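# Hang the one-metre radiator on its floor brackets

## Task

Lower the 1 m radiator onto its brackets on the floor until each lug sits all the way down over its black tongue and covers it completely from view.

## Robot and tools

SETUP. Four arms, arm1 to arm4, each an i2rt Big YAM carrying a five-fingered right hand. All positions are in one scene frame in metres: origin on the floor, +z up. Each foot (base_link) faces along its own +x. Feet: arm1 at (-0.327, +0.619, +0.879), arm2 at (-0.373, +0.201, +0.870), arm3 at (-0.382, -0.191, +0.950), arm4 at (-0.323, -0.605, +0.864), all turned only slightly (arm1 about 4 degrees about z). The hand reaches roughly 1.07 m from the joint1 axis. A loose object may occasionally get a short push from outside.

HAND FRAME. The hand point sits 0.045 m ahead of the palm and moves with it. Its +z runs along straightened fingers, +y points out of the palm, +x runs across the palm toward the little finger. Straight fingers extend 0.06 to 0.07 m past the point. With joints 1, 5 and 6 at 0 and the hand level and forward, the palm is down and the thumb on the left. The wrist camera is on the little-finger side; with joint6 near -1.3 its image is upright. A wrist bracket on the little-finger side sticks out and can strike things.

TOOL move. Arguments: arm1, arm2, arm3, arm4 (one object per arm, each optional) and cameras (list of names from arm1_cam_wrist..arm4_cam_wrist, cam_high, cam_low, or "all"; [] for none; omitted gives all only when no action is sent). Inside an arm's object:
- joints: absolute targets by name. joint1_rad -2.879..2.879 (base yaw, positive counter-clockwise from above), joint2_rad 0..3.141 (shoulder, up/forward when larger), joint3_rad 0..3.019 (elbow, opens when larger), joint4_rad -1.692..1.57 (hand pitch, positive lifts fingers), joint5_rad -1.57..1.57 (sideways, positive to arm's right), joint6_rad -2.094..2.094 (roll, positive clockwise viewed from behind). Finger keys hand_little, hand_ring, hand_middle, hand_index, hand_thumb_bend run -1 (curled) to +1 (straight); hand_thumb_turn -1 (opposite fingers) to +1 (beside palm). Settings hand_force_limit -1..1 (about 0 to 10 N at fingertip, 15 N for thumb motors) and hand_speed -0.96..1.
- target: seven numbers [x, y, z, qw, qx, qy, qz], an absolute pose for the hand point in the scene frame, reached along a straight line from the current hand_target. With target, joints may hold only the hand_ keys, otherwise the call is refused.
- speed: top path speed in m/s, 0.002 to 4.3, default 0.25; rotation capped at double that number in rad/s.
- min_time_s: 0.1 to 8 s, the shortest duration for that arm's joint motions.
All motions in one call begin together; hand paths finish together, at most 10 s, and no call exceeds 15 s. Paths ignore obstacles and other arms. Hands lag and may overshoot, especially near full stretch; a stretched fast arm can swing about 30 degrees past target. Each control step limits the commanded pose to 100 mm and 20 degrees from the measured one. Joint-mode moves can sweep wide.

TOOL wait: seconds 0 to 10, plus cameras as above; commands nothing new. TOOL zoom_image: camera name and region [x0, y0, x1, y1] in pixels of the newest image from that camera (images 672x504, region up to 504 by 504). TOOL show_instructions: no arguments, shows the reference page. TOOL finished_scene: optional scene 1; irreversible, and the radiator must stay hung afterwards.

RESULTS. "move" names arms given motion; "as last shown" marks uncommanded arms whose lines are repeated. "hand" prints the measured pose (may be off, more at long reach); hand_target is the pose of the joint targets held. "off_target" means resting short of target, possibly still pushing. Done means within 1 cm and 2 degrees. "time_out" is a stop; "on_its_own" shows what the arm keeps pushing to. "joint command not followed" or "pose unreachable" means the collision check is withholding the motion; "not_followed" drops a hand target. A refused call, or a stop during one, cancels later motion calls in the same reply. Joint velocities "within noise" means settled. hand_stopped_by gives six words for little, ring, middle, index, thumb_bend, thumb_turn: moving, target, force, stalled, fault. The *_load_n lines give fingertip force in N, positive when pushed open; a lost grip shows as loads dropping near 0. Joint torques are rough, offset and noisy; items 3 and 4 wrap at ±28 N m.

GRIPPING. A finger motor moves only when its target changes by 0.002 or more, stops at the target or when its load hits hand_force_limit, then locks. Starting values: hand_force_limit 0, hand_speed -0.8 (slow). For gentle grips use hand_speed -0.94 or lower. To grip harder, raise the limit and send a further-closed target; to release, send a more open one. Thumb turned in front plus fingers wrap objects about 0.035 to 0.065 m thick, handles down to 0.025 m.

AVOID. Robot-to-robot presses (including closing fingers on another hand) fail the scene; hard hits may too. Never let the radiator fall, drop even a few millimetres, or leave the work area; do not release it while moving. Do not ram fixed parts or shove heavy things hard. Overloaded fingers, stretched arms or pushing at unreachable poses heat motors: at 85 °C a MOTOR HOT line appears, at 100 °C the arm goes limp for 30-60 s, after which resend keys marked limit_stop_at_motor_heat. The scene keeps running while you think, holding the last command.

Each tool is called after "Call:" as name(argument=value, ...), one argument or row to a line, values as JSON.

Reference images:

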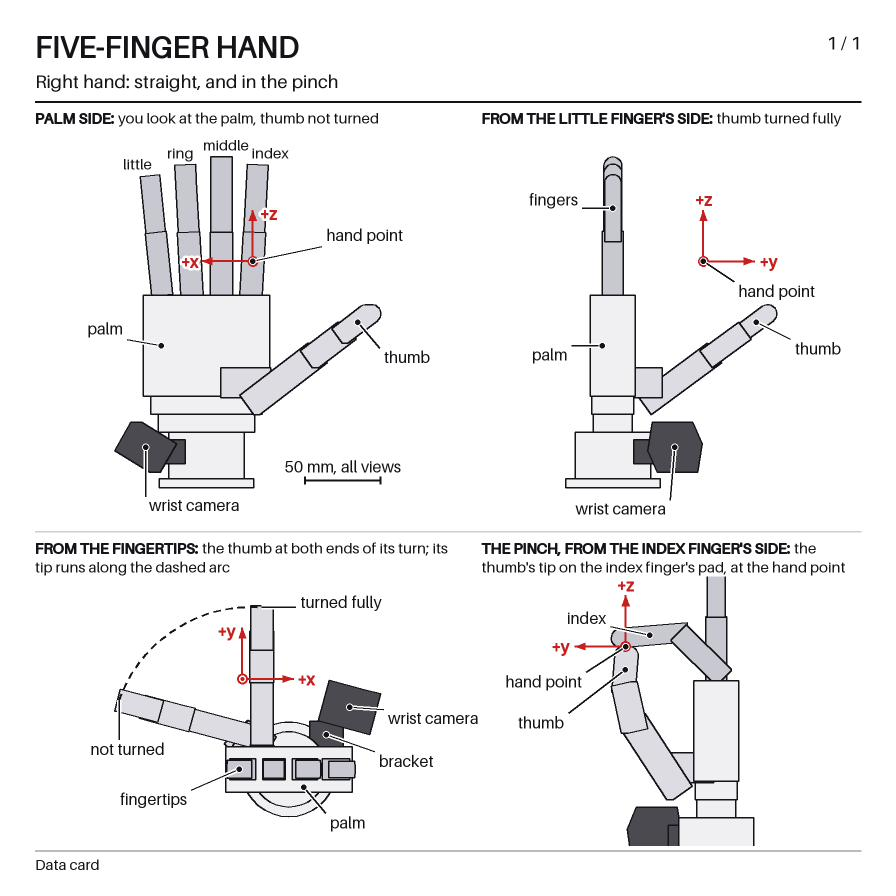

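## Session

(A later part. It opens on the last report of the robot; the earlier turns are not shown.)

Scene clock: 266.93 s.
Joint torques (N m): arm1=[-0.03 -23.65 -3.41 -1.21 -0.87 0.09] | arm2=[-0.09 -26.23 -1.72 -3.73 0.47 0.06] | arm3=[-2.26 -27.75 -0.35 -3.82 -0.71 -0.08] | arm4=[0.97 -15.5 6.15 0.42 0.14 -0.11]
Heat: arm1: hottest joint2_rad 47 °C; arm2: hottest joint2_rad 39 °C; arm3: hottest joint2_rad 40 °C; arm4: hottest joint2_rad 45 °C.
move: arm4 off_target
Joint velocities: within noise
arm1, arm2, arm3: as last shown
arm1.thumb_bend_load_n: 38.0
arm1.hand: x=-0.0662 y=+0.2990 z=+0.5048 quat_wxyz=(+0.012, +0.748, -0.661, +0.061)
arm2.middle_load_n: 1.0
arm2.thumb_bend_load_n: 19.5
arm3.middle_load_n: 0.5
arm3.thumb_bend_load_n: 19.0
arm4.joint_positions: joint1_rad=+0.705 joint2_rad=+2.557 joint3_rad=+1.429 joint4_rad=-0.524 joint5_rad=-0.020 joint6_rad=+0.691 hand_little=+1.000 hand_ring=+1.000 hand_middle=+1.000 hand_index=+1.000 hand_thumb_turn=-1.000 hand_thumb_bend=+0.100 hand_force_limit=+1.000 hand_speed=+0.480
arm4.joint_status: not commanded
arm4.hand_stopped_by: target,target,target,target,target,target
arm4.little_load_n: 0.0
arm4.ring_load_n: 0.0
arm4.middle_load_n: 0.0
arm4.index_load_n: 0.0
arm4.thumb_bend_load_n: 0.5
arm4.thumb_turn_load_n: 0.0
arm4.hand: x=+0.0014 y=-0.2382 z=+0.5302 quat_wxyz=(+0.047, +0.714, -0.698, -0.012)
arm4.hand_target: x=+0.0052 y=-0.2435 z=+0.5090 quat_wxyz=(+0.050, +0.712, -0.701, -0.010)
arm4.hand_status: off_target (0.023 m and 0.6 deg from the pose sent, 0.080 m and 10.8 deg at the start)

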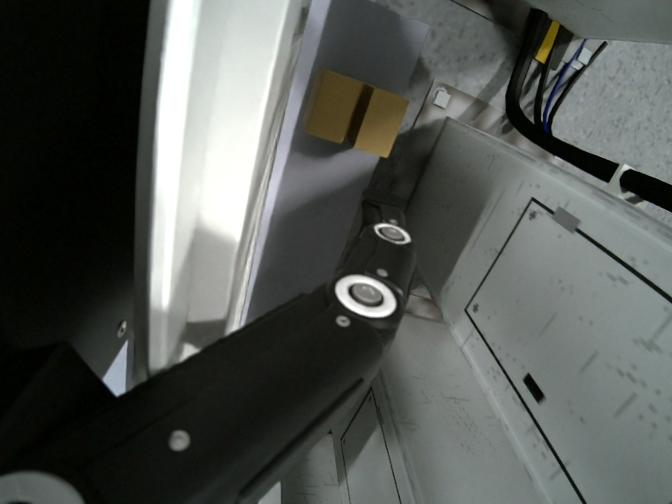

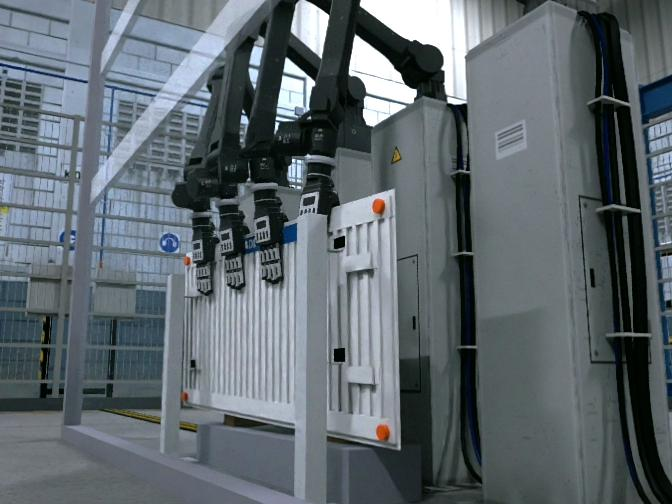

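Call:
move(
  arm4={"target": [0.014, -0.243, 0.522, 0.098, 0.708, -0.697, -0.057], "speed": 0.1},
)

Call:
move(
  arm4={"joints": {"hand_thumb_bend": -1.0}},
)

Call:
move(
  arm4={"target": [0.006, -0.243, 0.525, 0.045, 0.711, -0.700, 0.000], "speed": 0.06},
  cameras=["arm4_cam_wrist", "cam_low"],
)

Scene clock: 269.27 s.
Joint torques (N m): arm1=[0.03 -23.77 -3.37 -1.2 -0.74 0.07] | arm2=[-0.03 -25.47 -1.35 -3.49 0.53 0.06] | arm3=[-2.14 -27.75 -0.35 -3.81 -0.71 -0.1] | arm4=[-2.08 -15.62 9.8 -2.26 -1.09 -0.14]
Heat: arm1: hottest joint2_rad 47 °C; arm2: hottest joint2_rad 39 °C; arm3: hottest joint2_rad 40 °C; arm4: hottest joint2_rad 45 °C.
move: arm4 off_target
Joint velocities: within noise
arm1, arm2, arm3: as last shown
arm1.joint_positions: joint1_rad=-0.872 joint2_rad=+2.582 joint3_rad=+1.167 joint4_rad=-0.038 joint5_rad=+0.007 joint6_rad=-0.929 hand_little=+1.000 hand_ring=+1.000 hand_middle=+1.000 hand_index=+1.000 hand_thumb_turn=-1.000 hand_thumb_bend=-0.498 hand_force_limit=+1.000 hand_speed=+0.480
arm1.thumb_bend_load_n: 39.5
arm1.thumb_turn_load_n: 0.5
arm1.hand: x=-0.0653 y=+0.2994 z=+0.5048 quat_wxyz=(+0.010, +0.748, -0.661, +0.062)
arm1.hand_target: x=-0.0629 y=+0.3021 z=+0.5443 quat_wxyz=(-0.002, +0.741, -0.668, +0.064)
arm2.joint_positions: joint1_rad=-0.249 joint2_rad=+2.560 joint3_rad=+1.146 joint4_rad=-0.293 joint5_rad=+0.078 joint6_rad=-0.340 hand_little=+1.000 hand_ring=+1.000 hand_middle=+1.000 hand_index=+1.000 hand_thumb_turn=-1.000 hand_thumb_bend=-0.605 hand_force_limit=+1.000 hand_speed=+0.480
arm2.thumb_bend_load_n: 19.0
arm2.hand: x=-0.0529 y=+0.1131 z=+0.5181 quat_wxyz=(+0.067, +0.739, -0.670, -0.041)
arm3.joint_positions: joint1_rad=+0.185 joint2_rad=+2.737 joint3_rad=+1.337 joint4_rad=-0.301 joint5_rad=+0.033 joint6_rad=+0.177 hand_little=+1.000 hand_ring=+1.000 hand_middle=+1.000 hand_index=+1.000 hand_thumb_turn=-1.000 hand_thumb_bend=-0.745 hand_force_limit=+1.000 hand_speed=+0.480
arm3.middle_load_n: 1.0
arm3.index_load_n: 0.0
arm3.thumb_bend_load_n: 18.5
arm3.thumb_turn_load_n: 4.0
arm3.hand: x=-0.0303 y=-0.0764 z=+0.5266 quat_wxyz=(+0.067, +0.721, -0.689, -0.028)
arm4.joint_positions: joint1_rad=+0.695 joint2_rad=+2.586 joint3_rad=+1.500 joint4_rad=-0.643 joint5_rad=-0.062 joint6_rad=+0.645 hand_little=+1.000 hand_ring=+1.000 hand_middle=+1.000 hand_index=+1.000 hand_thumb_turn=-1.000 hand_thumb_bend=+0.102 hand_force_limit=+1.000 hand_speed=+0.480
arm4.joint_status: not commanded
arm4.hand_stopped_by: target,target,target,target,target,target
arm4.little_load_n: 0.0
arm4.ring_load_n: 0.0
arm4.middle_load_n: 0.0
arm4.index_load_n: 3.5
arm4.thumb_bend_load_n: 6.5
arm4.thumb_turn_load_n: 0.0
arm4.hand: x=-0.0023 y=-0.2389 z=+0.5348 quat_wxyz=(+0.083, +0.723, -0.685, -0.038)
arm4.hand_target: x=+0.0134 y=-0.2437 z=+0.5228 quat_wxyz=(+0.095, +0.708, -0.698, -0.056)
arm4.hand_status: off_target (0.021 m and 3.6 deg from the pose sent, 0.016 m and 7.8 deg at the start)
pictures: none

Scene clock: 270.20 s.
Joint torques (N m): arm1=[0.09 -23.24 -3.1 -1.32 -0.1 -0.03] | arm2=[-0.32 -22.01 -0.17 -1.98 0.46 -0.01] | arm3=[-2.2 -27.81 -0.7 -3.73 -0.62 -0.26] | arm4=[-2.84 -15.85 9.31 -2.02 -1.38 -0.02]
Heat: arm1: hottest joint2_rad 47 °C; arm2: hottest joint2_rad 39 °C; arm3: hottest joint2_rad 41 °C; arm4: hottest joint2_rad 45 °C.
move: arm4 off_target
Joint velocities: within noise
arm1, arm2, arm3: as last shown
arm1.joint_positions: joint1_rad=-0.872 joint2_rad=+2.575 joint3_rad=+1.164 joint4_rad=-0.035 joint5_rad=-0.011 joint6_rad=-0.920 hand_little=+1.000 hand_ring=+1.000 hand_middle=+1.000 hand_index=+1.000 hand_thumb_turn=-1.000 hand_thumb_bend=-0.487 hand_force_limit=+1.000 hand_speed=+0.480
arm1.thumb_bend_load_n: 36.5
arm1.thumb_turn_load_n: 1.5
arm1.hand: x=-0.0609 y=+0.3013 z=+0.5067 quat_wxyz=(+0.000, +0.745, -0.663, +0.065)
arm1.hand_target: x=-0.0628 y=+0.3021 z=+0.5444 quat_wxyz=(-0.002, +0.741, -0.668, +0.064)
arm2.joint_positions: joint1_rad=-0.247 joint2_rad=+2.517 joint3_rad=+1.136 joint4_rad=-0.330 joint5_rad=+0.079 joint6_rad=-0.334 hand_little=+1.000 hand_ring=+1.000 hand_middle=+1.000 hand_index=+1.000 hand_thumb_turn=-1.000 hand_thumb_bend=-0.605 hand_force_limit=+1.000 hand_speed=+0.480
arm2.middle_load_n: 0.0
arm2.thumb_bend_load_n: 19.5
arm2.thumb_turn_load_n: 1.0
arm2.hand: x=-0.0483 y=+0.1128 z=+0.5356 quat_wxyz=(+0.069, +0.737, -0.671, -0.043)
arm2.hand_target: x=-0.0493 y=+0.1113 z=+0.5597 quat_wxyz=(+0.076, +0.740, -0.667, -0.047)
arm3.joint_positions: joint1_rad=+0.185 joint2_rad=+2.737 joint3_rad=+1.342 joint4_rad=-0.303 joint5_rad=+0.031 joint6_rad=+0.191 hand_little=+1.000 hand_ring=+1.000 hand_middle=+1.000 hand_index=+1.000 hand_thumb_turn=-1.000 hand_thumb_bend=-0.745 hand_force_limit=+1.000 hand_speed=+0.480
arm3.middle_load_n: 0.0
arm3.thumb_bend_load_n: 18.0
arm3.thumb_turn_load_n: 1.5
arm3.hand: x=-0.0276 y=-0.0745 z=+0.5266 quat_wxyz=(+0.065, +0.716, -0.695, -0.027)
arm3.hand_target: x=-0.0133 y=-0.0761 z=+0.5693 quat_wxyz=(+0.065, +0.719, -0.691, -0.038)
arm4.joint_positions: joint1_rad=+0.699 joint2_rad=+2.588 joint3_rad=+1.506 joint4_rad=-0.651 joint5_rad=-0.053 joint6_rad=+0.636 hand_little=+1.000 hand_ring=+1.000 hand_middle=+1.000 hand_index=+1.001 hand_thumb_turn=-1.000 hand_thumb_bend=-0.295 hand_force_limit=+1.000 hand_speed=+0.480
arm4.joint_status: hand_thumb_bend off_target (ended at -0.295, target -1.000)
arm4.hand_stopped_by: target,target,target,target,force,target
arm4.little_load_n: 0.0
arm4.ring_load_n: 0.0
arm4.middle_load_n: 0.0
arm4.index_load_n: 5.5
arm4.thumb_bend_load_n: 13.0
arm4.thumb_turn_load_n: 4.0
arm4.hand: x=-0.0026 y=-0.2391 z=+0.5345 quat_wxyz=(+0.085, +0.728, -0.680, -0.034)
arm4.hand_target: x=+0.0132 y=-0.2439 z=+0.5227 quat_wxyz=(+0.095, +0.708, -0.698, -0.056)
arm4.hand_status: not commanded
pictures: none

Scene clock: 272.00 s.
Joint torques (N m): arm1=[-0.09 -22.48 -2.52 -1.32 -0.44 0.03] | arm2=[-0.03 -21.71 0.06 -1.96 0.46 0.01] | arm3=[-2.2 -27.75 -0.68 -3.7 -0.62 -0.15] | arm4=[0.03 -19.43 3.19 0.69 0.59 0.07]
Heat: arm1: hottest joint2_rad 47 °C; arm2: hottest joint2_rad 39 °C; arm3: hottest joint2_rad 41 °C; arm4: hottest joint2_rad 45 °C.
move: arm4 done
Joint velocities: within noise
arm1, arm2, arm3: as last shown
arm1.joint_positions: joint1_rad=-0.872 joint2_rad=+2.572 joint3_rad=+1.155 joint4_rad=-0.035 joint5_rad=-0.001 joint6_rad=-0.926 hand_little=+1.000 hand_ring=+1.000 hand_middle=+1.000 hand_index=+1.000 hand_thumb_turn=-1.000 hand_thumb_bend=-0.487 hand_force_limit=+1.000 hand_speed=+0.480
arm1.little_load_n: -0.5
arm1.thumb_bend_load_n: 30.0
arm1.thumb_turn_load_n: 1.0
arm1.hand: x=-0.0651 y=+0.3023 z=+0.5081 quat_wxyz=(+0.005, +0.747, -0.662, +0.062)
arm2.joint_positions: joint1_rad=-0.247 joint2_rad=+2.517 joint3_rad=+1.133 joint4_rad=-0.330 joint5_rad=+0.080 joint6_rad=-0.337 hand_little=+1.000 hand_ring=+1.000 hand_middle=+1.000 hand_index=+1.000 hand_thumb_turn=-1.000 hand_thumb_bend=-0.605 hand_force_limit=+1.000 hand_speed=+0.480
arm2.middle_load_n: 1.0
arm2.thumb_bend_load_n: 22.5
arm2.thumb_turn_load_n: 1.5
arm2.hand: x=-0.0501 y=+0.1129 z=+0.5358 quat_wxyz=(+0.070, +0.738, -0.670, -0.044)
arm2.hand_target: x=-0.0495 y=+0.1114 z=+0.5596 quat_wxyz=(+0.076, +0.740, -0.667, -0.048)
arm3.joint_positions: joint1_rad=+0.185 joint2_rad=+2.737 joint3_rad=+1.341 joint4_rad=-0.304 joint5_rad=+0.031 joint6_rad=+0.182 hand_little=+1.000 hand_ring=+1.000 hand_middle=+1.000 hand_index=+1.000 hand_thumb_turn=-1.000 hand_thumb_bend=-0.745 hand_force_limit=+1.000 hand_speed=+0.480
arm3.middle_load_n: 0.5
arm3.index_load_n: 0.5
arm3.thumb_bend_load_n: 20.5
arm3.thumb_turn_load_n: 2.5
arm3.hand: x=-0.0287 y=-0.0754 z=+0.5268 quat_wxyz=(+0.066, +0.719, -0.691, -0.028)
arm3.hand_target: x=-0.0134 y=-0.0762 z=+0.5693 quat_wxyz=(+0.066, +0.719, -0.691, -0.038)
arm4.joint_positions: joint1_rad=+0.710 joint2_rad=+2.556 joint3_rad=+1.432 joint4_rad=-0.531 joint5_rad=-0.014 joint6_rad=+0.678 hand_little=+1.000 hand_ring=+1.000 hand_middle=+1.000 hand_index=+1.000 hand_thumb_turn=-1.000 hand_thumb_bend=-0.298 hand_force_limit=+1.000 hand_speed=+0.480
arm4.joint_status: not commanded
arm4.hand_stopped_by: target,target,target,target,force,target
arm4.little_load_n: 0.0
arm4.ring_load_n: 0.0
arm4.middle_load_n: 0.0
arm4.index_load_n: 0.0
arm4.thumb_bend_load_n: 1.0
arm4.thumb_turn_load_n: 0.5
arm4.hand: x=+0.0002 y=-0.2379 z=+0.5312 quat_wxyz=(+0.049, +0.721, -0.691, -0.009)
arm4.hand_target: x=+0.0059 y=-0.2430 z=+0.5252 quat_wxyz=(+0.045, +0.712, -0.701, +0.000)
arm4.hand_status: done (0.010 m and 1.9 deg from the pose sent, 0.013 m and 6.8 deg at the start)

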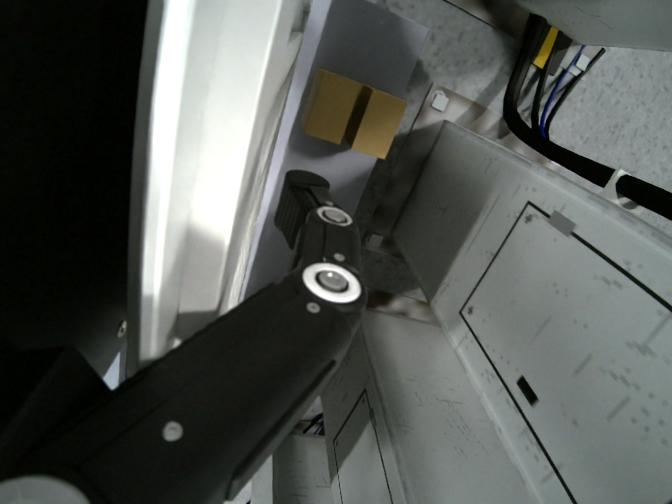

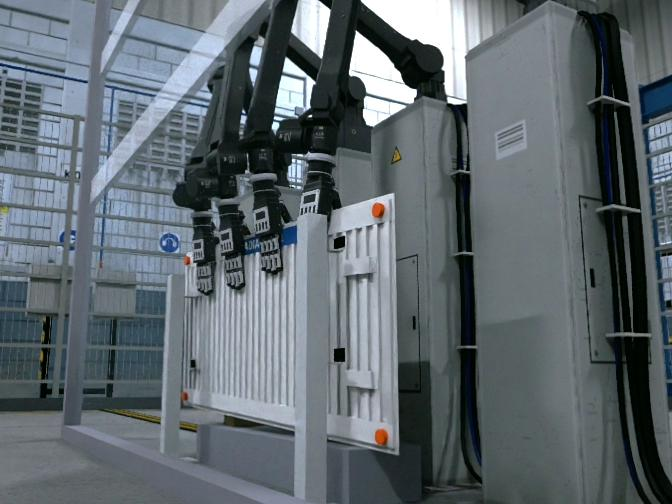

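Call:
move(
  arm1={"target": [-0.064, 0.302, 0.505, 0.020, 0.741, -0.668, 0.045], "speed": 0.1},
  arm2={"target": [-0.050, 0.111, 0.530, 0.070, 0.740, -0.667, -0.044], "speed": 0.1},
  arm3={"target": [-0.026, -0.076, 0.525, 0.066, 0.720, -0.691, -0.030], "speed": 0.1},
)

Call:
move(
  arm1={"joints": {"hand_thumb_bend": 0.3}},
  arm2={"joints": {"hand_thumb_bend": 0.1}},
  arm3={"joints": {"hand_thumb_bend": 0.1}},
  arm4={"joints": {"hand_thumb_bend": 0.3}},
  cameras=["all"],
)

Scene clock: 279.40 s.
Joint torques (N m): arm1=[0.62 -14.86 1.78 -0.06 0.06 0.04] | arm2=[-0.56 -16.15 2.58 -0.18 0.27 0.01] | arm3=[-1.32 -18.78 2.18 -0.84 -0.21 -0.02] | arm4=[0.56 -18.96 3.21 0.43 0.42 0.08]
Heat: arm1: hottest joint2_rad 47 °C; arm2: hottest joint2_rad 39 °C; arm3: hottest joint2_rad 42 °C; arm4: hottest joint2_rad 45 °C.
move: arm1 done; arm2 done; arm3 done
Joint velocities: within noise
arm1.joint_positions: joint1_rad=-0.861 joint2_rad=+2.580 joint3_rad=+1.190 joint4_rad=-0.077 joint5_rad=+0.032 joint6_rad=-0.911 hand_little=+1.000 hand_ring=+1.000 hand_middle=+1.000 hand_index=+1.000 hand_thumb_turn=-1.000 hand_thumb_bend=-0.487 hand_force_limit=+1.000 hand_speed=+0.480
arm1.joint_status: not commanded
arm1.hand_stopped_by: target,target,target,target,force,target
arm1.little_load_n: 0.0
arm1.ring_load_n: 0.0
arm1.middle_load_n: 0.0
arm1.index_load_n: 0.0
arm1.thumb_bend_load_n: 22.5
arm1.thumb_turn_load_n: 1.5
arm1.hand: x=-0.0616 y=+0.2967 z=+0.5082 quat_wxyz=(+0.021, +0.745, -0.664, +0.053)
arm1.hand_target: x=-0.0640 y=+0.3018 z=+0.5051 quat_wxyz=(+0.020, +0.742, -0.669, +0.045)
arm1.hand_status: done (0.007 m and 1.1 deg from the pose sent, 0.003 m and 2.8 deg at the start)
arm2.joint_positions: joint1_rad=-0.247 joint2_rad=+2.517 joint3_rad=+1.134 joint4_rad=-0.321 joint5_rad=+0.079 joint6_rad=-0.340 hand_little=+1.000 hand_ring=+1.000 hand_middle=+1.000 hand_index=+1.000 hand_thumb_turn=-1.000 hand_thumb_bend=-0.605 hand_force_limit=+1.000 hand_speed=+0.480
arm2.joint_status: not commanded
arm2.hand_stopped_by: target,target,target,target,force,target
arm2.little_load_n: 0.0
arm2.ring_load_n: 0.0
arm2.middle_load_n: 0.5
arm2.index_load_n: 0.0
arm2.thumb_bend_load_n: 19.5
arm2.thumb_turn_load_n: 1.5
arm2.hand: x=-0.0477 y=+0.1123 z=+0.5347 quat_wxyz=(+0.067, +0.739, -0.669, -0.040)
arm2.hand_target: x=-0.0501 y=+0.1111 z=+0.5301 quat_wxyz=(+0.070, +0.740, -0.667, -0.044)
arm2.hand_status: done (0.005 m and 0.7 deg from the pose sent, 0.006 m and 0.4 deg at the start)
arm3.joint_positions: joint1_rad=+0.185 joint2_rad=+2.740 joint3_rad=+1.345 joint4_rad=-0.295 joint5_rad=+0.034 joint6_rad=+0.182 hand_little=+1.000 hand_ring=+1.000 hand_middle=+1.000 hand_index=+1.000 hand_thumb_turn=-1.000 hand_thumb_bend=-0.745 hand_force_limit=+1.000 hand_speed=+0.480
arm3.joint_status: not commanded
arm3.hand_stopped_by: target,target,target,target,force,target
arm3.little_load_n: 0.0
arm3.ring_load_n: 0.0
arm3.middle_load_n: 0.0
arm3.index_load_n: 0.5
arm3.thumb_bend_load_n: 18.5
arm3.thumb_turn_load_n: 2.5
arm3.hand: x=-0.0254 y=-0.0752 z=+0.5248 quat_wxyz=(+0.062, +0.719, -0.692, -0.024)
arm3.hand_target: x=-0.0259 y=-0.0760 z=+0.5251 quat_wxyz=(+0.066, +0.719, -0.691, -0.030)
arm3.hand_status: done (0.001 m and 0.8 deg from the pose sent, 0.003 m and 0.3 deg at the start)
arm4: as last shown
arm4.joint_positions: joint1_rad=+0.710 joint2_rad=+2.555 joint3_rad=+1.432 joint4_rad=-0.528 joint5_rad=-0.010 joint6_rad=+0.678 hand_little=+1.000 hand_ring=+1.000 hand_middle=+1.000 hand_index=+1.000 hand_thumb_turn=-1.000 hand_thumb_bend=-0.298 hand_force_limit=+1.000 hand_speed=+0.480
arm4.thumb_bend_load_n: 0.5
arm4.thumb_turn_load_n: 0.0
arm4.hand: x=+0.0013 y=-0.2378 z=+0.5310 quat_wxyz=(+0.047, +0.721, -0.692, -0.007)
pictures: none

Scene clock: 280.30 s.
Joint torques (N m): arm1=[0.56 -15.21 1.66 0.05 0.08 0] | arm2=[-0.44 -15.85 2.55 -0.18 0.24 0.02] | arm3=[-1.32 -19.14 2.17 -0.57 -0.13 -0.02] | arm4=[0.32 -19.31 3.14 0.31 0.09 0.05]
Heat: arm1: hottest joint2_rad 47 °C; arm2: hottest joint2_rad 39 °C; arm3: hottest joint2_rad 42 °C; arm4: hottest joint2_rad 45 °C.
move: arm1 done; arm2 done; arm3 done; arm4 done
Joint velocities: within noise
arm1.joint_positions: joint1_rad=-0.861 joint2_rad=+2.584 joint3_rad=+1.190 joint4_rad=-0.081 joint5_rad=+0.032 joint6_rad=-0.907 hand_little=+1.000 hand_ring=+1.000 hand_middle=+1.000 hand_index=+1.000 hand_thumb_turn=-1.000 hand_thumb_bend=+0.300 hand_force_limit=+1.000 hand_speed=+0.480
arm1.joint_status: all done
arm1.hand_stopped_by: target,target,target,target,target,target
arm1.little_load_n: 0.0
arm1.ring_load_n: 0.0
arm1.middle_load_n: 0.0
arm1.index_load_n: 0.0
arm1.thumb_bend_load_n: -0.5
arm1.thumb_turn_load_n: 0.0
arm1.hand: x=-0.0633 y=+0.2988 z=+0.5069 quat_wxyz=(+0.021, +0.744, -0.666, +0.050)
arm1.hand_target: x=-0.0640 y=+0.3018 z=+0.5051 quat_wxyz=(+0.020, +0.742, -0.669, +0.045)
arm1.hand_status: not commanded
arm2.joint_positions: joint1_rad=-0.247 joint2_rad=+2.517 joint3_rad=+1.134 joint4_rad=-0.321 joint5_rad=+0.079 joint6_rad=-0.340 hand_little=+1.000 hand_ring=+1.000 hand_middle=+1.000 hand_index=+1.000 hand_thumb_turn=-1.000 hand_thumb_bend=+0.100 hand_force_limit=+1.000 hand_speed=+0.480
arm2.joint_status: all done
arm2.hand_stopped_by: target,target,target,target,target,target
arm2.little_load_n: 0.0
arm2.ring_load_n: 0.0
arm2.middle_load_n: 0.0
arm2.index_load_n: 0.0
arm2.thumb_bend_load_n: 0.0
arm2.thumb_turn_load_n: 0.0
arm2.hand: x=-0.0472 y=+0.1121 z=+0.5347 quat_wxyz=(+0.067, +0.739, -0.669, -0.039)
arm2.hand_target: x=-0.0500 y=+0.1111 z=+0.5301 quat_wxyz=(+0.070, +0.740, -0.667, -0.044)
arm2.hand_status: not commanded
arm3.joint_positions: joint1_rad=+0.185 joint2_rad=+2.741 joint3_rad=+1.346 joint4_rad=-0.301 joint5_rad=+0.032 joint6_rad=+0.182 hand_little=+1.000 hand_ring=+1.000 hand_middle=+1.000 hand_index=+1.000 hand_thumb_turn=-1.000 hand_thumb_bend=+0.100 hand_force_limit=+1.000 hand_speed=+0.480
arm3.joint_status: all done
arm3.hand_stopped_by: target,target,target,target,target,target
arm3.little_load_n: 0.0
arm3.ring_load_n: 0.0
arm3.middle_load_n: 0.0
arm3.index_load_n: 0.0
arm3.thumb_bend_load_n: 0.0
arm3.thumb_turn_load_n: 0.0
arm3.hand: x=-0.0267 y=-0.0751 z=+0.5251 quat_wxyz=(+0.064, +0.719, -0.691, -0.026)
arm3.hand_target: x=-0.0260 y=-0.0761 z=+0.5251 quat_wxyz=(+0.066, +0.719, -0.691, -0.030)
arm3.hand_status: not commanded
arm4.joint_positions: joint1_rad=+0.710 joint2_rad=+2.555 joint3_rad=+1.430 joint4_rad=-0.521 joint5_rad=+0.000 joint6_rad=+0.680 hand_little=+1.000 hand_ring=+1.000 hand_middle=+1.000 hand_index=+1.000 hand_thumb_turn=-1.000 hand_thumb_bend=+0.300 hand_force_limit=+1.000 hand_speed=+0.480
arm4.joint_status: all done
arm4.hand_stopped_by: target,target,target,target,target,target
arm4.little_load_n: 0.0
arm4.ring_load_n: 0.0
arm4.middle_load_n: 0.0
arm4.index_load_n: 0.0
arm4.thumb_bend_load_n: 0.0
arm4.thumb_turn_load_n: 0.0
arm4.hand: x=+0.0034 y=-0.2386 z=+0.5298 quat_wxyz=(+0.045, +0.721, -0.692, -0.002)
arm4.hand_target: x=+0.0059 y=-0.2430 z=+0.5252 quat_wxyz=(+0.045, +0.712, -0.701, +0.000)
arm4.hand_status: not commanded
pictures: arm1_cam_wrist, arm2_cam_wrist, arm3_cam_wrist, arm4_cam_wrist, cam_high, cam_low

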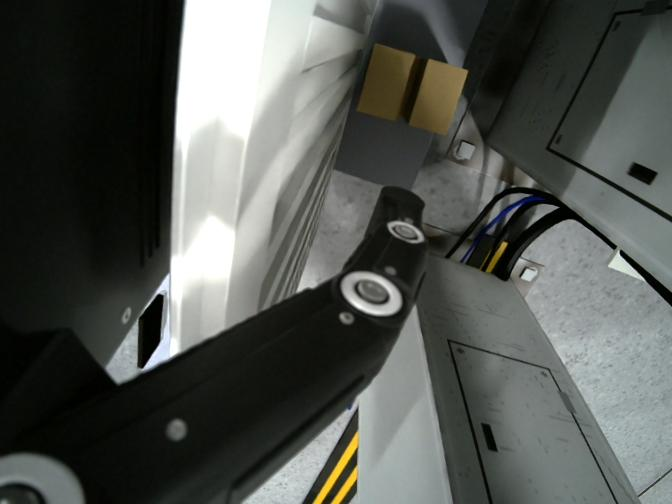

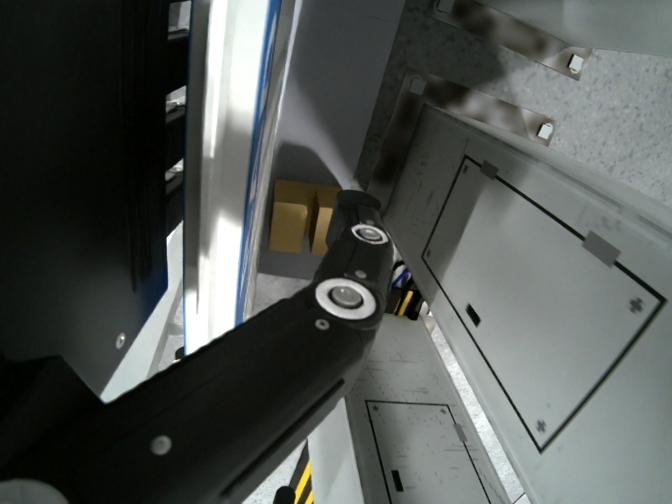

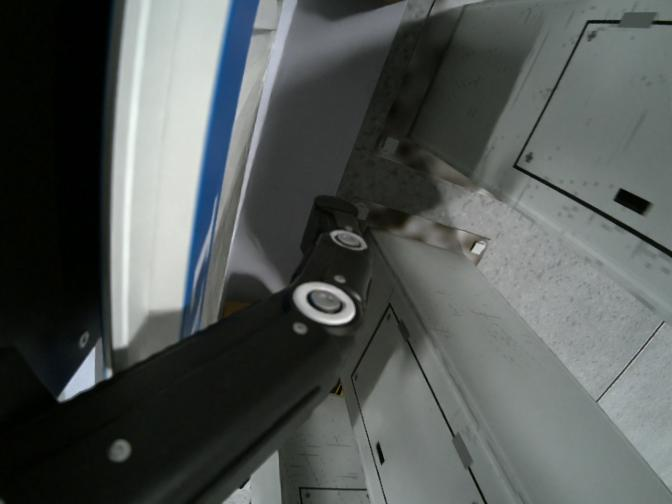

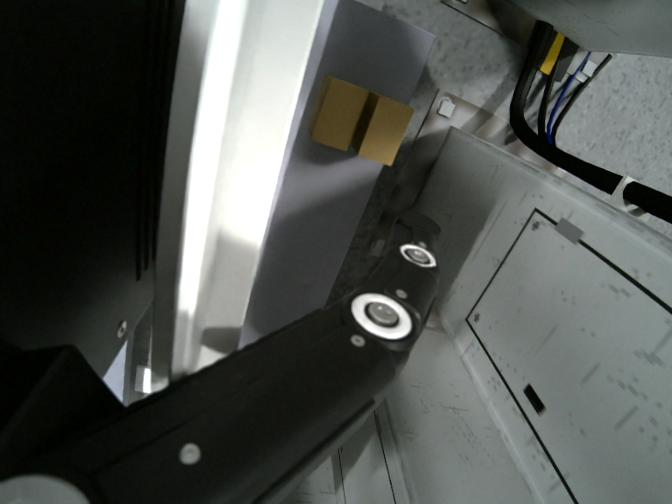

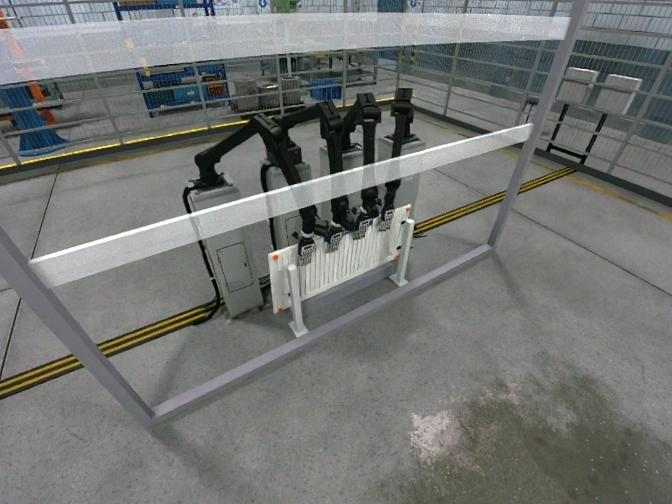

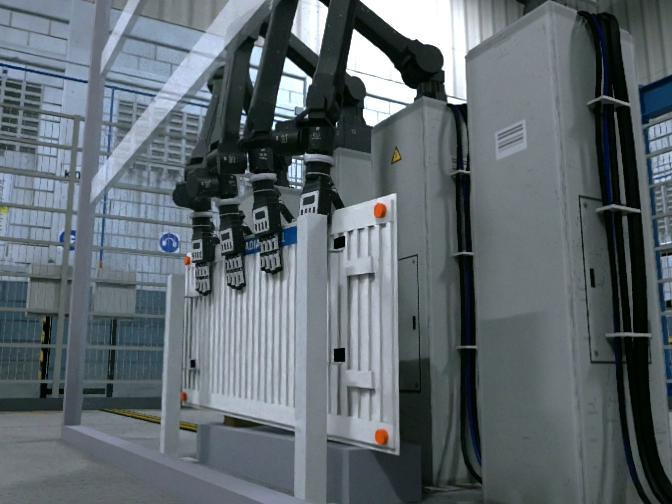

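Call:
move(
  arm1={"target": [-0.078, 0.302, 0.480, 0.058, 0.741, -0.668, 0.000], "speed": 0.08},
  arm2={"target": [-0.066, 0.111, 0.492, 0.058, 0.741, -0.668, -0.008], "speed": 0.08},
  arm3={"target": [-0.040, -0.076, 0.508, 0.058, 0.720, -0.692, -0.012], "speed": 0.08},
  arm4={"target": [-0.012, -0.245, 0.518, 0.056, 0.711, -0.700, -0.010], "speed": 0.08},
  cameras=["arm1_cam_wrist", "arm2_cam_wrist", "arm3_cam_wrist", "arm4_cam_wrist"],
)

Scene clock: 284.20 s.
Joint torques (N m): arm1=[0.85 -13.86 2.02 -0.13 0.38 0.11] | arm2=[-0.91 -14.86 0.34 0.66 0.28 -0.04] | arm3=[-0.15 -17.08 0.53 0.42 0.16 0.12] | arm4=[2.02 -17.79 2.48 0.18 -0.09 0.09]
Heat: arm1: hottest joint2_rad 46 °C; arm2: hottest joint2_rad 39 °C; arm3: hottest joint2_rad 41 °C; arm4: hottest joint2_rad 45 °C.
move: arm1 off_target; arm2 off_target; arm3 off_target; arm4 off_target
Joint velocities: within noise
arm1.joint_positions: joint1_rad=-0.852 joint2_rad=+2.654 joint3_rad=+1.281 joint4_rad=-0.171 joint5_rad=+0.106 joint6_rad=-0.902 hand_little=+1.000 hand_ring=+1.000 hand_middle=+1.000 hand_index=+1.000 hand_thumb_turn=-1.000 hand_thumb_bend=+0.300 hand_force_limit=+1.000 hand_speed=+0.480
arm1.joint_status: not commanded
arm1.hand_stopped_by: target,target,target,target,target,target
arm1.little_load_n: -0.5
arm1.ring_load_n: 0.0
arm1.middle_load_n: 0.0
arm1.index_load_n: 0.0
arm1.thumb_bend_load_n: 0.0
arm1.thumb_turn_load_n: 0.0
arm1.hand: x=-0.0718 y=+0.2930 z=+0.4892 quat_wxyz=(+0.055, +0.745, -0.665, +0.013)
arm1.hand_target: x=-0.0780 y=+0.3020 z=+0.4803 quat_wxyz=(+0.058, +0.742, -0.668, +0.000)
arm1.hand_status: off_target (0.014 m and 1.7 deg from the pose sent, 0.031 m and 7.2 deg at the start)
arm2.joint_positions: joint1_rad=-0.247 joint2_rad=+2.576 joint3_rad=+1.102 joint4_rad=-0.144 joint5_rad=+0.091 joint6_rad=-0.341 hand_little=+1.000 hand_ring=+1.000 hand_middle=+1.000 hand_index=+1.000 hand_thumb_turn=-1.000 hand_thumb_bend=+0.100 hand_force_limit=+1.000 hand_speed=+0.480
arm2.joint_status: not commanded
arm2.hand_stopped_by: target,target,target,target,target,target
arm2.little_load_n: 0.0
arm2.ring_load_n: 0.0
arm2.middle_load_n: 0.0
arm2.index_load_n: 0.0
arm2.thumb_bend_load_n: 0.0
arm2.thumb_turn_load_n: 0.0
arm2.hand: x=-0.0508 y=+0.1106 z=+0.5013 quat_wxyz=(+0.052, +0.740, -0.671, +0.001)
arm2.hand_target: x=-0.0660 y=+0.1112 z=+0.4926 quat_wxyz=(+0.058, +0.742, -0.668, -0.008)
arm2.hand_status: off_target (0.018 m and 1.3 deg from the pose sent, 0.047 m and 3.7 deg at the start)
arm3.joint_positions: joint1_rad=+0.185 joint2_rad=+2.749 joint3_rad=+1.324 joint4_rad=-0.225 joint5_rad=+0.045 joint6_rad=+0.186 hand_little=+1.000 hand_ring=+1.000 hand_middle=+1.000 hand_index=+1.000 hand_thumb_turn=-1.000 hand_thumb_bend=+0.100 hand_force_limit=+1.000 hand_speed=+0.480
arm3.joint_status: not commanded
arm3.hand_stopped_by: target,target,target,target,target,target
arm3.little_load_n: 0.0
arm3.ring_load_n: 0.0
arm3.middle_load_n: 0.0
arm3.index_load_n: 0.0
arm3.thumb_bend_load_n: 0.0
arm3.thumb_turn_load_n: 0.0
arm3.hand: x=-0.0249 y=-0.0771 z=+0.5160 quat_wxyz=(+0.049, +0.718, -0.694, -0.008)
arm3.hand_target: x=-0.0400 y=-0.0764 z=+0.5084 quat_wxyz=(+0.058, +0.720, -0.692, -0.012)
arm3.hand_status: off_target (0.017 m and 1.2 deg from the pose sent, 0.022 m and 1.8 deg at the start)
arm4.joint_positions: joint1_rad=+0.710 joint2_rad=+2.555 joint3_rad=+1.421 joint4_rad=-0.512 joint5_rad=-0.015 joint6_rad=+0.692 hand_little=+1.000 hand_ring=+1.000 hand_middle=+1.000 hand_index=+1.000 hand_thumb_turn=-1.000 hand_thumb_bend=+0.300 hand_force_limit=+1.000 hand_speed=+0.480
arm4.joint_status: not commanded
arm4.hand_stopped_by: target,target,target,target,target,target
arm4.little_load_n: 0.0
arm4.ring_load_n: 0.0
arm4.middle_load_n: 0.0
arm4.index_load_n: 0.0
arm4.thumb_bend_load_n: 0.0
arm4.thumb_turn_load_n: 0.0
arm4.hand: x=-0.0007 y=-0.2379 z=+0.5292 quat_wxyz=(+0.044, +0.716, -0.697, -0.009)
arm4.hand_target: x=-0.0121 y=-0.2451 z=+0.5184 quat_wxyz=(+0.056, +0.711, -0.700, -0.010)
arm4.hand_status: off_target (0.017 m and 1.5 deg from the pose sent, 0.020 m and 2.1 deg at the start)

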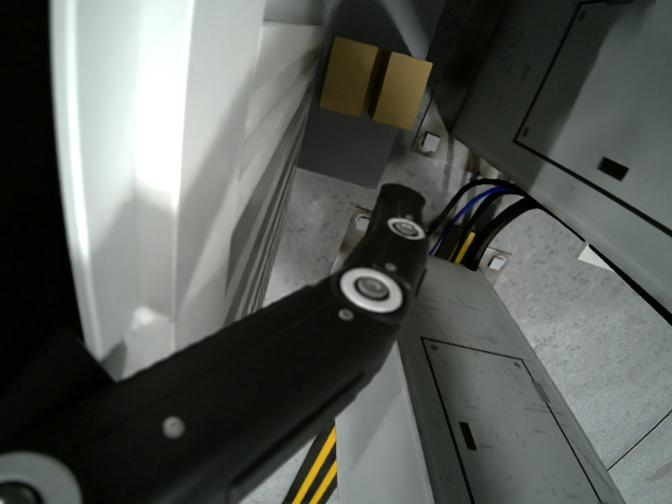

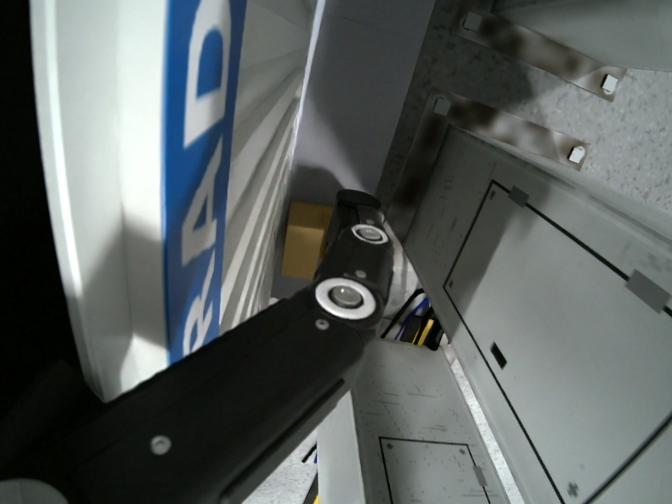

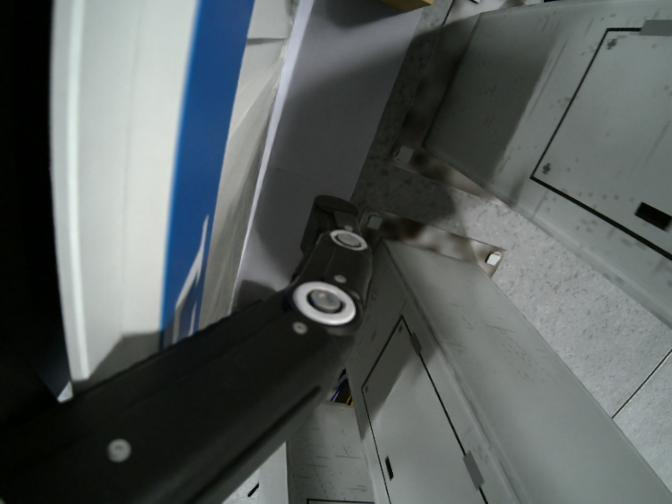

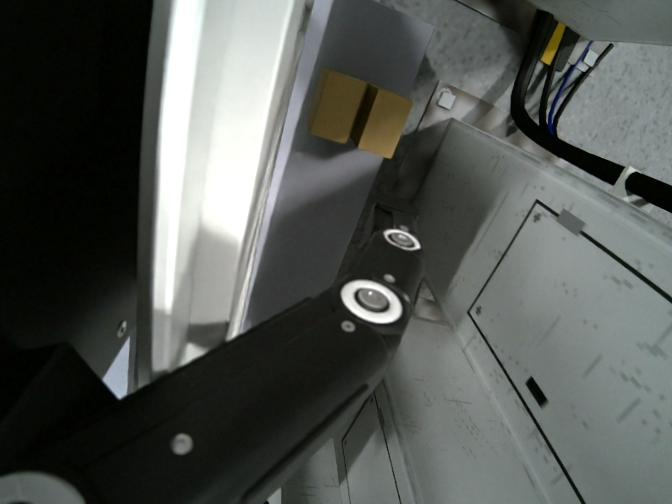

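Call:
move(
  arm4={"target": [-0.030, -0.247, 0.516, 0.060, 0.711, -0.700, -0.014], "speed": 0.08},
  cameras=["arm4_cam_wrist"],
)

Scene clock: 285.43 s.
Joint torques (N m): arm1=[0.67 -14.1 2.06 -0.06 0.38 0.08] | arm2=[-0.79 -15.15 0.4 0.69 0.27 -0.05] | arm3=[-0.09 -17.03 0.51 0.42 0.16 0.12] | arm4=[2.26 -17.44 1.74 -0.01 -0.04 0.02]
Heat: arm1: hottest joint2_rad 46 °C; arm2: hottest joint2_rad 39 °C; arm3: hottest joint2_rad 41 °C; arm4: hottest joint2_rad 45 °C.
move: arm4 off_target
Joint velocities: within noise
arm1, arm2, arm3: as last shown
arm1.little_load_n: 0.0
arm1.hand: x=-0.0718 y=+0.2929 z=+0.4892 quat_wxyz=(+0.055, +0.745, -0.665, +0.013)
arm1.hand_target: x=-0.0781 y=+0.3020 z=+0.4804 quat_wxyz=(+0.058, +0.742, -0.668, +0.000)
arm2.ring_load_n: 0.5
arm4.joint_positions: joint1_rad=+0.713 joint2_rad=+2.546 joint3_rad=+1.391 joint4_rad=-0.483 joint5_rad=-0.024 joint6_rad=+0.710 hand_little=+1.000 hand_ring=+1.000 hand_middle=+1.000 hand_index=+1.000 hand_thumb_turn=-1.000 hand_thumb_bend=+0.300 hand_force_limit=+1.000 hand_speed=+0.480
arm4.joint_status: not commanded
arm4.hand_stopped_by: target,target,target,target,target,target
arm4.little_load_n: 0.0
arm4.ring_load_n: 0.0
arm4.middle_load_n: 0.0
arm4.index_load_n: 0.0
arm4.thumb_bend_load_n: -0.5
arm4.thumb_turn_load_n: 0.0
arm4.hand: x=-0.0078 y=-0.2389 z=+0.5292 quat_wxyz=(+0.041, +0.711, -0.702, -0.013)
arm4.hand_target: x=-0.0298 y=-0.2475 z=+0.5167 quat_wxyz=(+0.060, +0.711, -0.700, -0.014)
arm4.hand_status: off_target (0.027 m and 2.2 deg from the pose sent, 0.033 m and 2.0 deg at the start)

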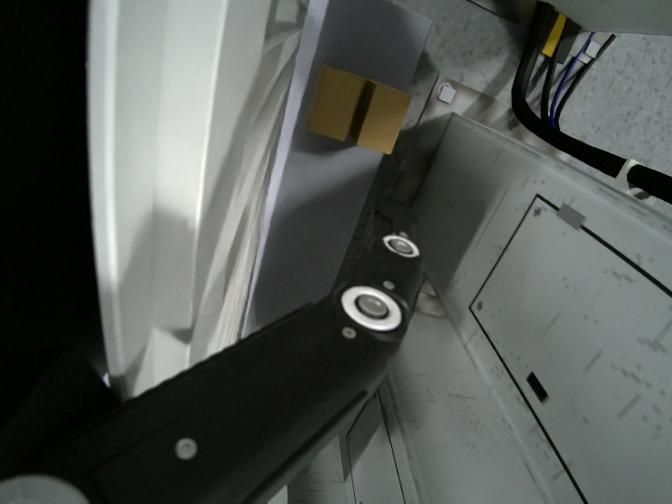

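Call:
move(
  arm1={"joints": {"hand_thumb_bend": -1.0, "hand_speed": 1.0}},
  arm2={"joints": {"hand_thumb_bend": -1.0, "hand_speed": 1.0}},
  arm3={"joints": {"hand_thumb_bend": -1.0, "hand_speed": 1.0}},
  arm4={"joints": {"hand_thumb_bend": -1.0, "hand_speed": 1.0}},
  cameras=["arm1_cam_wrist", "arm2_cam_wrist", "arm3_cam_wrist", "arm4_cam_wrist"],
)

Scene clock: 286.73 s.
Joint torques (N m): arm1=[0.85 -14.21 1.95 -0.12 0.25 0.11] | arm2=[-0.79 -14.51 0.38 0.68 0.25 -0.02] | arm3=[-0.09 -16.97 0.81 0.42 0.18 0.09] | arm4=[2.67 -17.67 1.66 0.09 -0.06 0.15]
Heat: arm1: hottest joint2_rad 46 °C; arm2: hottest joint2_rad 39 °C; arm3: hottest joint2_rad 41 °C; arm4: hottest joint2_rad 45 °C.
move: arm1 off_target; arm2 off_target; arm3 off_target; arm4 off_target
Joint velocities: within noise
arm1.joint_positions: joint1_rad=-0.851 joint2_rad=+2.655 joint3_rad=+1.282 joint4_rad=-0.173 joint5_rad=+0.110 joint6_rad=-0.904 hand_little=+1.000 hand_ring=+1.000 hand_middle=+1.000 hand_index=+1.000 hand_thumb_turn=-1.000 hand_thumb_bend=-0.541 hand_force_limit=+1.000 hand_speed=+1.000
arm1.joint_status: hand_thumb_bend off_target (ended at -0.541, target -1.000); the others done
arm1.hand_stopped_by: target,target,target,target,force,target
arm1.little_load_n: 0.0
arm1.ring_load_n: 0.0
arm1.middle_load_n: 0.0
arm1.index_load_n: 0.0
arm1.thumb_bend_load_n: 19.0
arm1.thumb_turn_load_n: 1.0
arm1.hand: x=-0.0721 y=+0.2927 z=+0.4892 quat_wxyz=(+0.057, +0.746, -0.663, +0.012)
arm1.hand_target: x=-0.0781 y=+0.3021 z=+0.4803 quat_wxyz=(+0.058, +0.742, -0.668, +0.000)
arm1.hand_status: not commanded
arm2.joint_positions: joint1_rad=-0.247 joint2_rad=+2.576 joint3_rad=+1.101 joint4_rad=-0.144 joint5_rad=+0.092 joint6_rad=-0.343 hand_little=+1.000 hand_ring=+1.000 hand_middle=+1.000 hand_index=+1.000 hand_thumb_turn=-1.000 hand_thumb_bend=-0.582 hand_force_limit=+1.000 hand_speed=+1.000
arm2.joint_status: hand_thumb_bend off_target (ended at -0.582, target -1.000); the others done
arm2.hand_stopped_by: target,target,target,target,force,target
arm2.little_load_n: 0.0
arm2.ring_load_n: 0.0
arm2.middle_load_n: 0.0
arm2.index_load_n: -0.5
arm2.thumb_bend_load_n: 17.0
arm2.thumb_turn_load_n: 2.0
arm2.hand: x=-0.0511 y=+0.1104 z=+0.5013 quat_wxyz=(+0.052, +0.740, -0.670, +0.001)
arm2.hand_target: x=-0.0660 y=+0.1113 z=+0.4927 quat_wxyz=(+0.058, +0.741, -0.668, -0.008)
arm2.hand_status: not commanded
arm3.joint_positions: joint1_rad=+0.185 joint2_rad=+2.749 joint3_rad=+1.320 joint4_rad=-0.225 joint5_rad=+0.045 joint6_rad=+0.189 hand_little=+1.000 hand_ring=+1.000 hand_middle=+1.000 hand_index=+1.000 hand_thumb_turn=-1.000 hand_thumb_bend=-0.646 hand_force_limit=+1.000 hand_speed=+1.000
arm3.joint_status: hand_thumb_bend off_target (ended at -0.646, target -1.000); the others done
arm3.hand_stopped_by: target,target,target,target,force,target
arm3.little_load_n: 0.0
arm3.ring_load_n: 0.0
arm3.middle_load_n: 0.0
arm3.index_load_n: 0.0
arm3.thumb_bend_load_n: 16.5
arm3.thumb_turn_load_n: 3.0
arm3.hand: x=-0.0272 y=-0.0773 z=+0.5161 quat_wxyz=(+0.050, +0.717, -0.695, -0.009)
arm3.hand_target: x=-0.0400 y=-0.0764 z=+0.5084 quat_wxyz=(+0.058, +0.720, -0.692, -0.012)
arm3.hand_status: not commanded
arm4.joint_positions: joint1_rad=+0.714 joint2_rad=+2.546 joint3_rad=+1.391 joint4_rad=-0.483 joint5_rad=-0.024 joint6_rad=+0.700 hand_little=+1.000 hand_ring=+1.000 hand_middle=+1.000 hand_index=+1.000 hand_thumb_turn=-1.000 hand_thumb_bend=-0.553 hand_force_limit=+1.000 hand_speed=+1.000
arm4.joint_status: hand_thumb_bend off_target (ended at -0.553, target -1.000); the others done
arm4.hand_stopped_by: target,target,target,target,force,target
arm4.little_load_n: 0.0
arm4.ring_load_n: 0.0
arm4.middle_load_n: 0.0
arm4.index_load_n: 0.0
arm4.thumb_bend_load_n: 20.0
arm4.thumb_turn_load_n: 1.0
arm4.hand: x=-0.0083 y=-0.2392 z=+0.5292 quat_wxyz=(+0.041, +0.714, -0.698, -0.013)
arm4.hand_target: x=-0.0297 y=-0.2477 z=+0.5167 quat_wxyz=(+0.060, +0.711, -0.700, -0.014)
arm4.hand_status: not commanded

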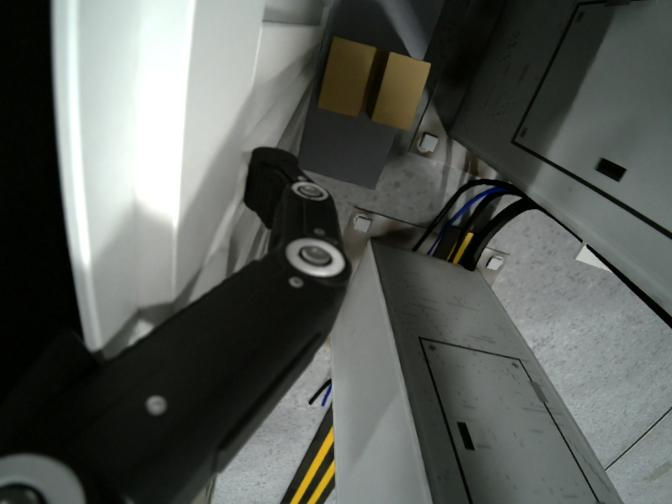

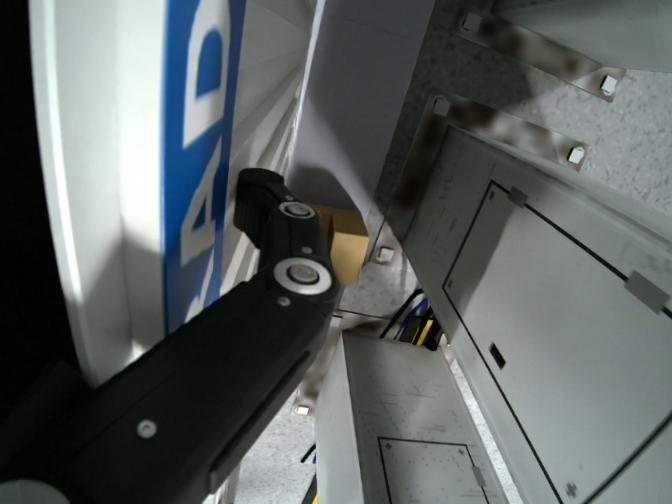

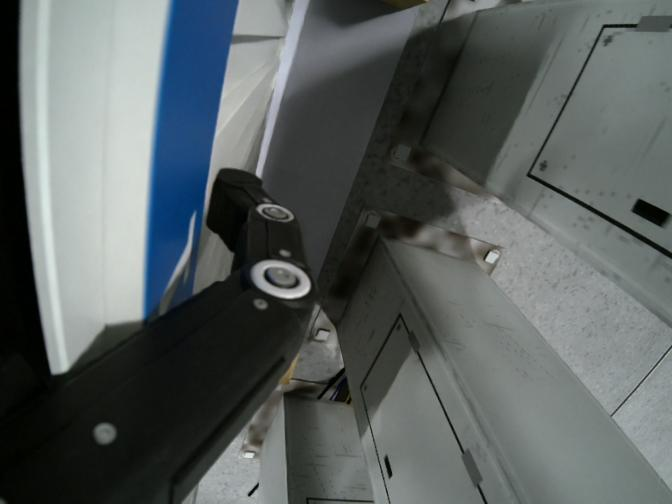

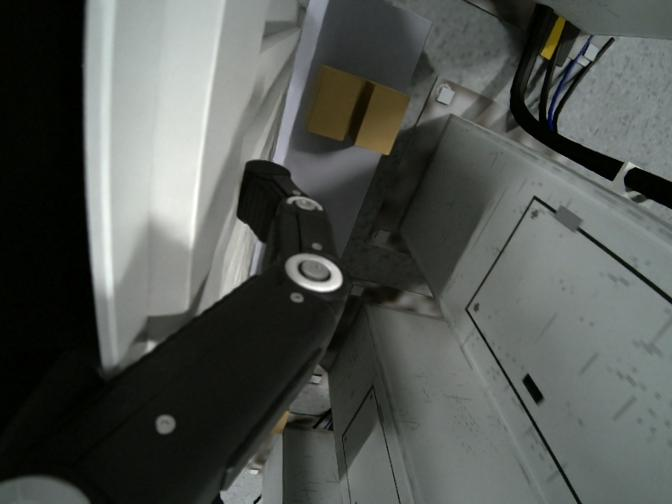

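Call:
move(
  arm1={"target": [-0.070, 0.300, 0.505, 0.079, 0.741, -0.666, -0.043], "speed": 0.06},
  arm2={"target": [-0.051, 0.111, 0.518, 0.079, 0.740, -0.667, -0.043], "speed": 0.06},
  arm3={"target": [-0.027, -0.076, 0.532, 0.081, 0.718, -0.690, -0.040], "speed": 0.06},
  arm4={"target": [-0.010, -0.243, 0.543, 0.081, 0.711, -0.698, -0.040], "speed": 0.06},
  cameras=["cam_low"],
)

Scene clock: 288.60 s.
Joint torques (N m): arm1=[0.79 -18.02 1.05 -1.48 0.44 0.02] | arm2=[-0.09 -19.37 0.81 -1.61 0.44 0.03] | arm3=[-1.26 -20.6 2.29 -3.14 -0.42 -0.03] | arm4=[0.91 -19.55 4.1 -2.8 -0.58 -0.24]
Heat: arm1: hottest joint2_rad 45 °C; arm2: hottest joint2_rad 39 °C; arm3: hottest joint2_rad 40 °C; arm4: hottest joint2_rad 45 °C.
move: arm1 off_target; arm2 off_target; arm3 off_target; arm4 off_target
Joint velocities: within noise
arm1.joint_positions: joint1_rad=-0.828 joint2_rad=+2.677 joint3_rad=+1.360 joint4_rad=-0.315 joint5_rad=+0.149 joint6_rad=-0.866 hand_little=+1.000 hand_ring=+1.000 hand_middle=+1.000 hand_index=+1.000 hand_thumb_turn=-1.000 hand_thumb_bend=-0.541 hand_force_limit=+1.000 hand_speed=+1.000
arm1.joint_status: not commanded
arm1.hand_stopped_by: target,target,target,target,force,target
arm1.little_load_n: 0.0
arm1.ring_load_n: 0.0
arm1.middle_load_n: 0.0
arm1.index_load_n: 0.0
arm1.thumb_bend_load_n: 13.0
arm1.thumb_turn_load_n: 0.0
arm1.hand: x=-0.0680 y=+0.2950 z=+0.4933 quat_wxyz=(+0.075, +0.742, -0.666, -0.029)
arm1.hand_target: x=-0.0701 y=+0.2999 z=+0.5047 quat_wxyz=(+0.079, +0.741, -0.666, -0.043)
arm1.hand_status: off_target (0.013 m and 1.7 deg from the pose sent, 0.017 m and 6.8 deg at the start)
arm2.joint_positions: joint1_rad=-0.245 joint2_rad=+2.591 joint3_rad=+1.173 joint4_rad=-0.281 joint5_rad=+0.090 joint6_rad=-0.332 hand_little=+1.000 hand_ring=+1.000 hand_middle=+1.000 hand_index=+1.000 hand_thumb_turn=-1.000 hand_thumb_bend=-0.582 hand_force_limit=+1.000 hand_speed=+1.000
arm2.joint_status: not commanded
arm2.hand_stopped_by: target,target,target,target,force,target
arm2.little_load_n: 0.0
arm2.ring_load_n: 0.0
arm2.middle_load_n: 0.0
arm2.index_load_n: 0.0
arm2.thumb_bend_load_n: 14.5
arm2.thumb_turn_load_n: 1.5
arm2.hand: x=-0.0480 y=+0.1113 z=+0.5060 quat_wxyz=(+0.071, +0.737, -0.671, -0.034)
arm2.hand_target: x=-0.0510 y=+0.1110 z=+0.5176 quat_wxyz=(+0.079, +0.740, -0.667, -0.043)
arm2.hand_status: off_target (0.012 m and 1.5 deg from the pose sent, 0.017 m and 5.9 deg at the start)
arm3.joint_positions: joint1_rad=+0.185 joint2_rad=+2.755 joint3_rad=+1.361 joint4_rad=-0.300 joint5_rad=+0.039 joint6_rad=+0.186 hand_little=+1.000 hand_ring=+1.000 hand_middle=+1.000 hand_index=+1.000 hand_thumb_turn=-1.000 hand_thumb_bend=-0.646 hand_force_limit=+1.000 hand_speed=+1.000
arm3.joint_status: not commanded
arm3.hand_stopped_by: target,target,target,target,force,target
arm3.little_load_n: 0.0
arm3.ring_load_n: 0.0
arm3.middle_load_n: 0.5
arm3.index_load_n: 0.5
arm3.thumb_bend_load_n: 16.5
arm3.thumb_turn_load_n: 4.5
arm3.hand: x=-0.0249 y=-0.0757 z=+0.5196 quat_wxyz=(+0.066, +0.718, -0.693, -0.023)
arm3.hand_target: x=-0.0270 y=-0.0761 z=+0.5319 quat_wxyz=(+0.080, +0.718, -0.690, -0.039)
arm3.hand_status: off_target (0.013 m and 2.6 deg from the pose sent, 0.016 m and 5.0 deg at the start)
arm4.joint_positions: joint1_rad=+0.703 joint2_rad=+2.560 joint3_rad=+1.436 joint4_rad=-0.556 joint5_rad=-0.053 joint6_rad=+0.693 hand_little=+1.000 hand_ring=+1.000 hand_middle=+1.000 hand_index=+1.000 hand_thumb_turn=-1.000 hand_thumb_bend=-0.553 hand_force_limit=+1.000 hand_speed=+1.000
arm4.joint_status: not commanded
arm4.hand_stopped_by: target,target,target,target,force,target
arm4.little_load_n: 0.0
arm4.ring_load_n: 0.5
arm4.middle_load_n: 0.0
arm4.index_load_n: 1.0
arm4.thumb_bend_load_n: 16.5
arm4.thumb_turn_load_n: 1.0
arm4.hand: x=-0.0063 y=-0.2374 z=+0.5335 quat_wxyz=(+0.060, +0.711, -0.700, -0.030)
arm4.hand_target: x=-0.0098 y=-0.2428 z=+0.5431 quat_wxyz=(+0.080, +0.710, -0.698, -0.040)
arm4.hand_status: off_target (0.012 m and 2.7 deg from the pose sent, 0.014 m and 5.6 deg at the start)

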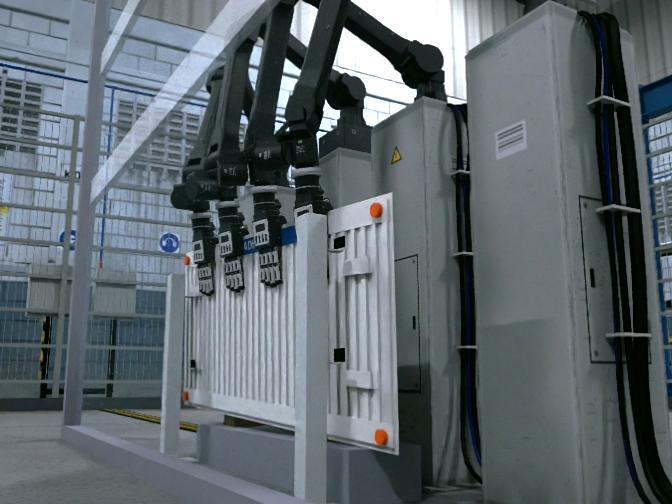

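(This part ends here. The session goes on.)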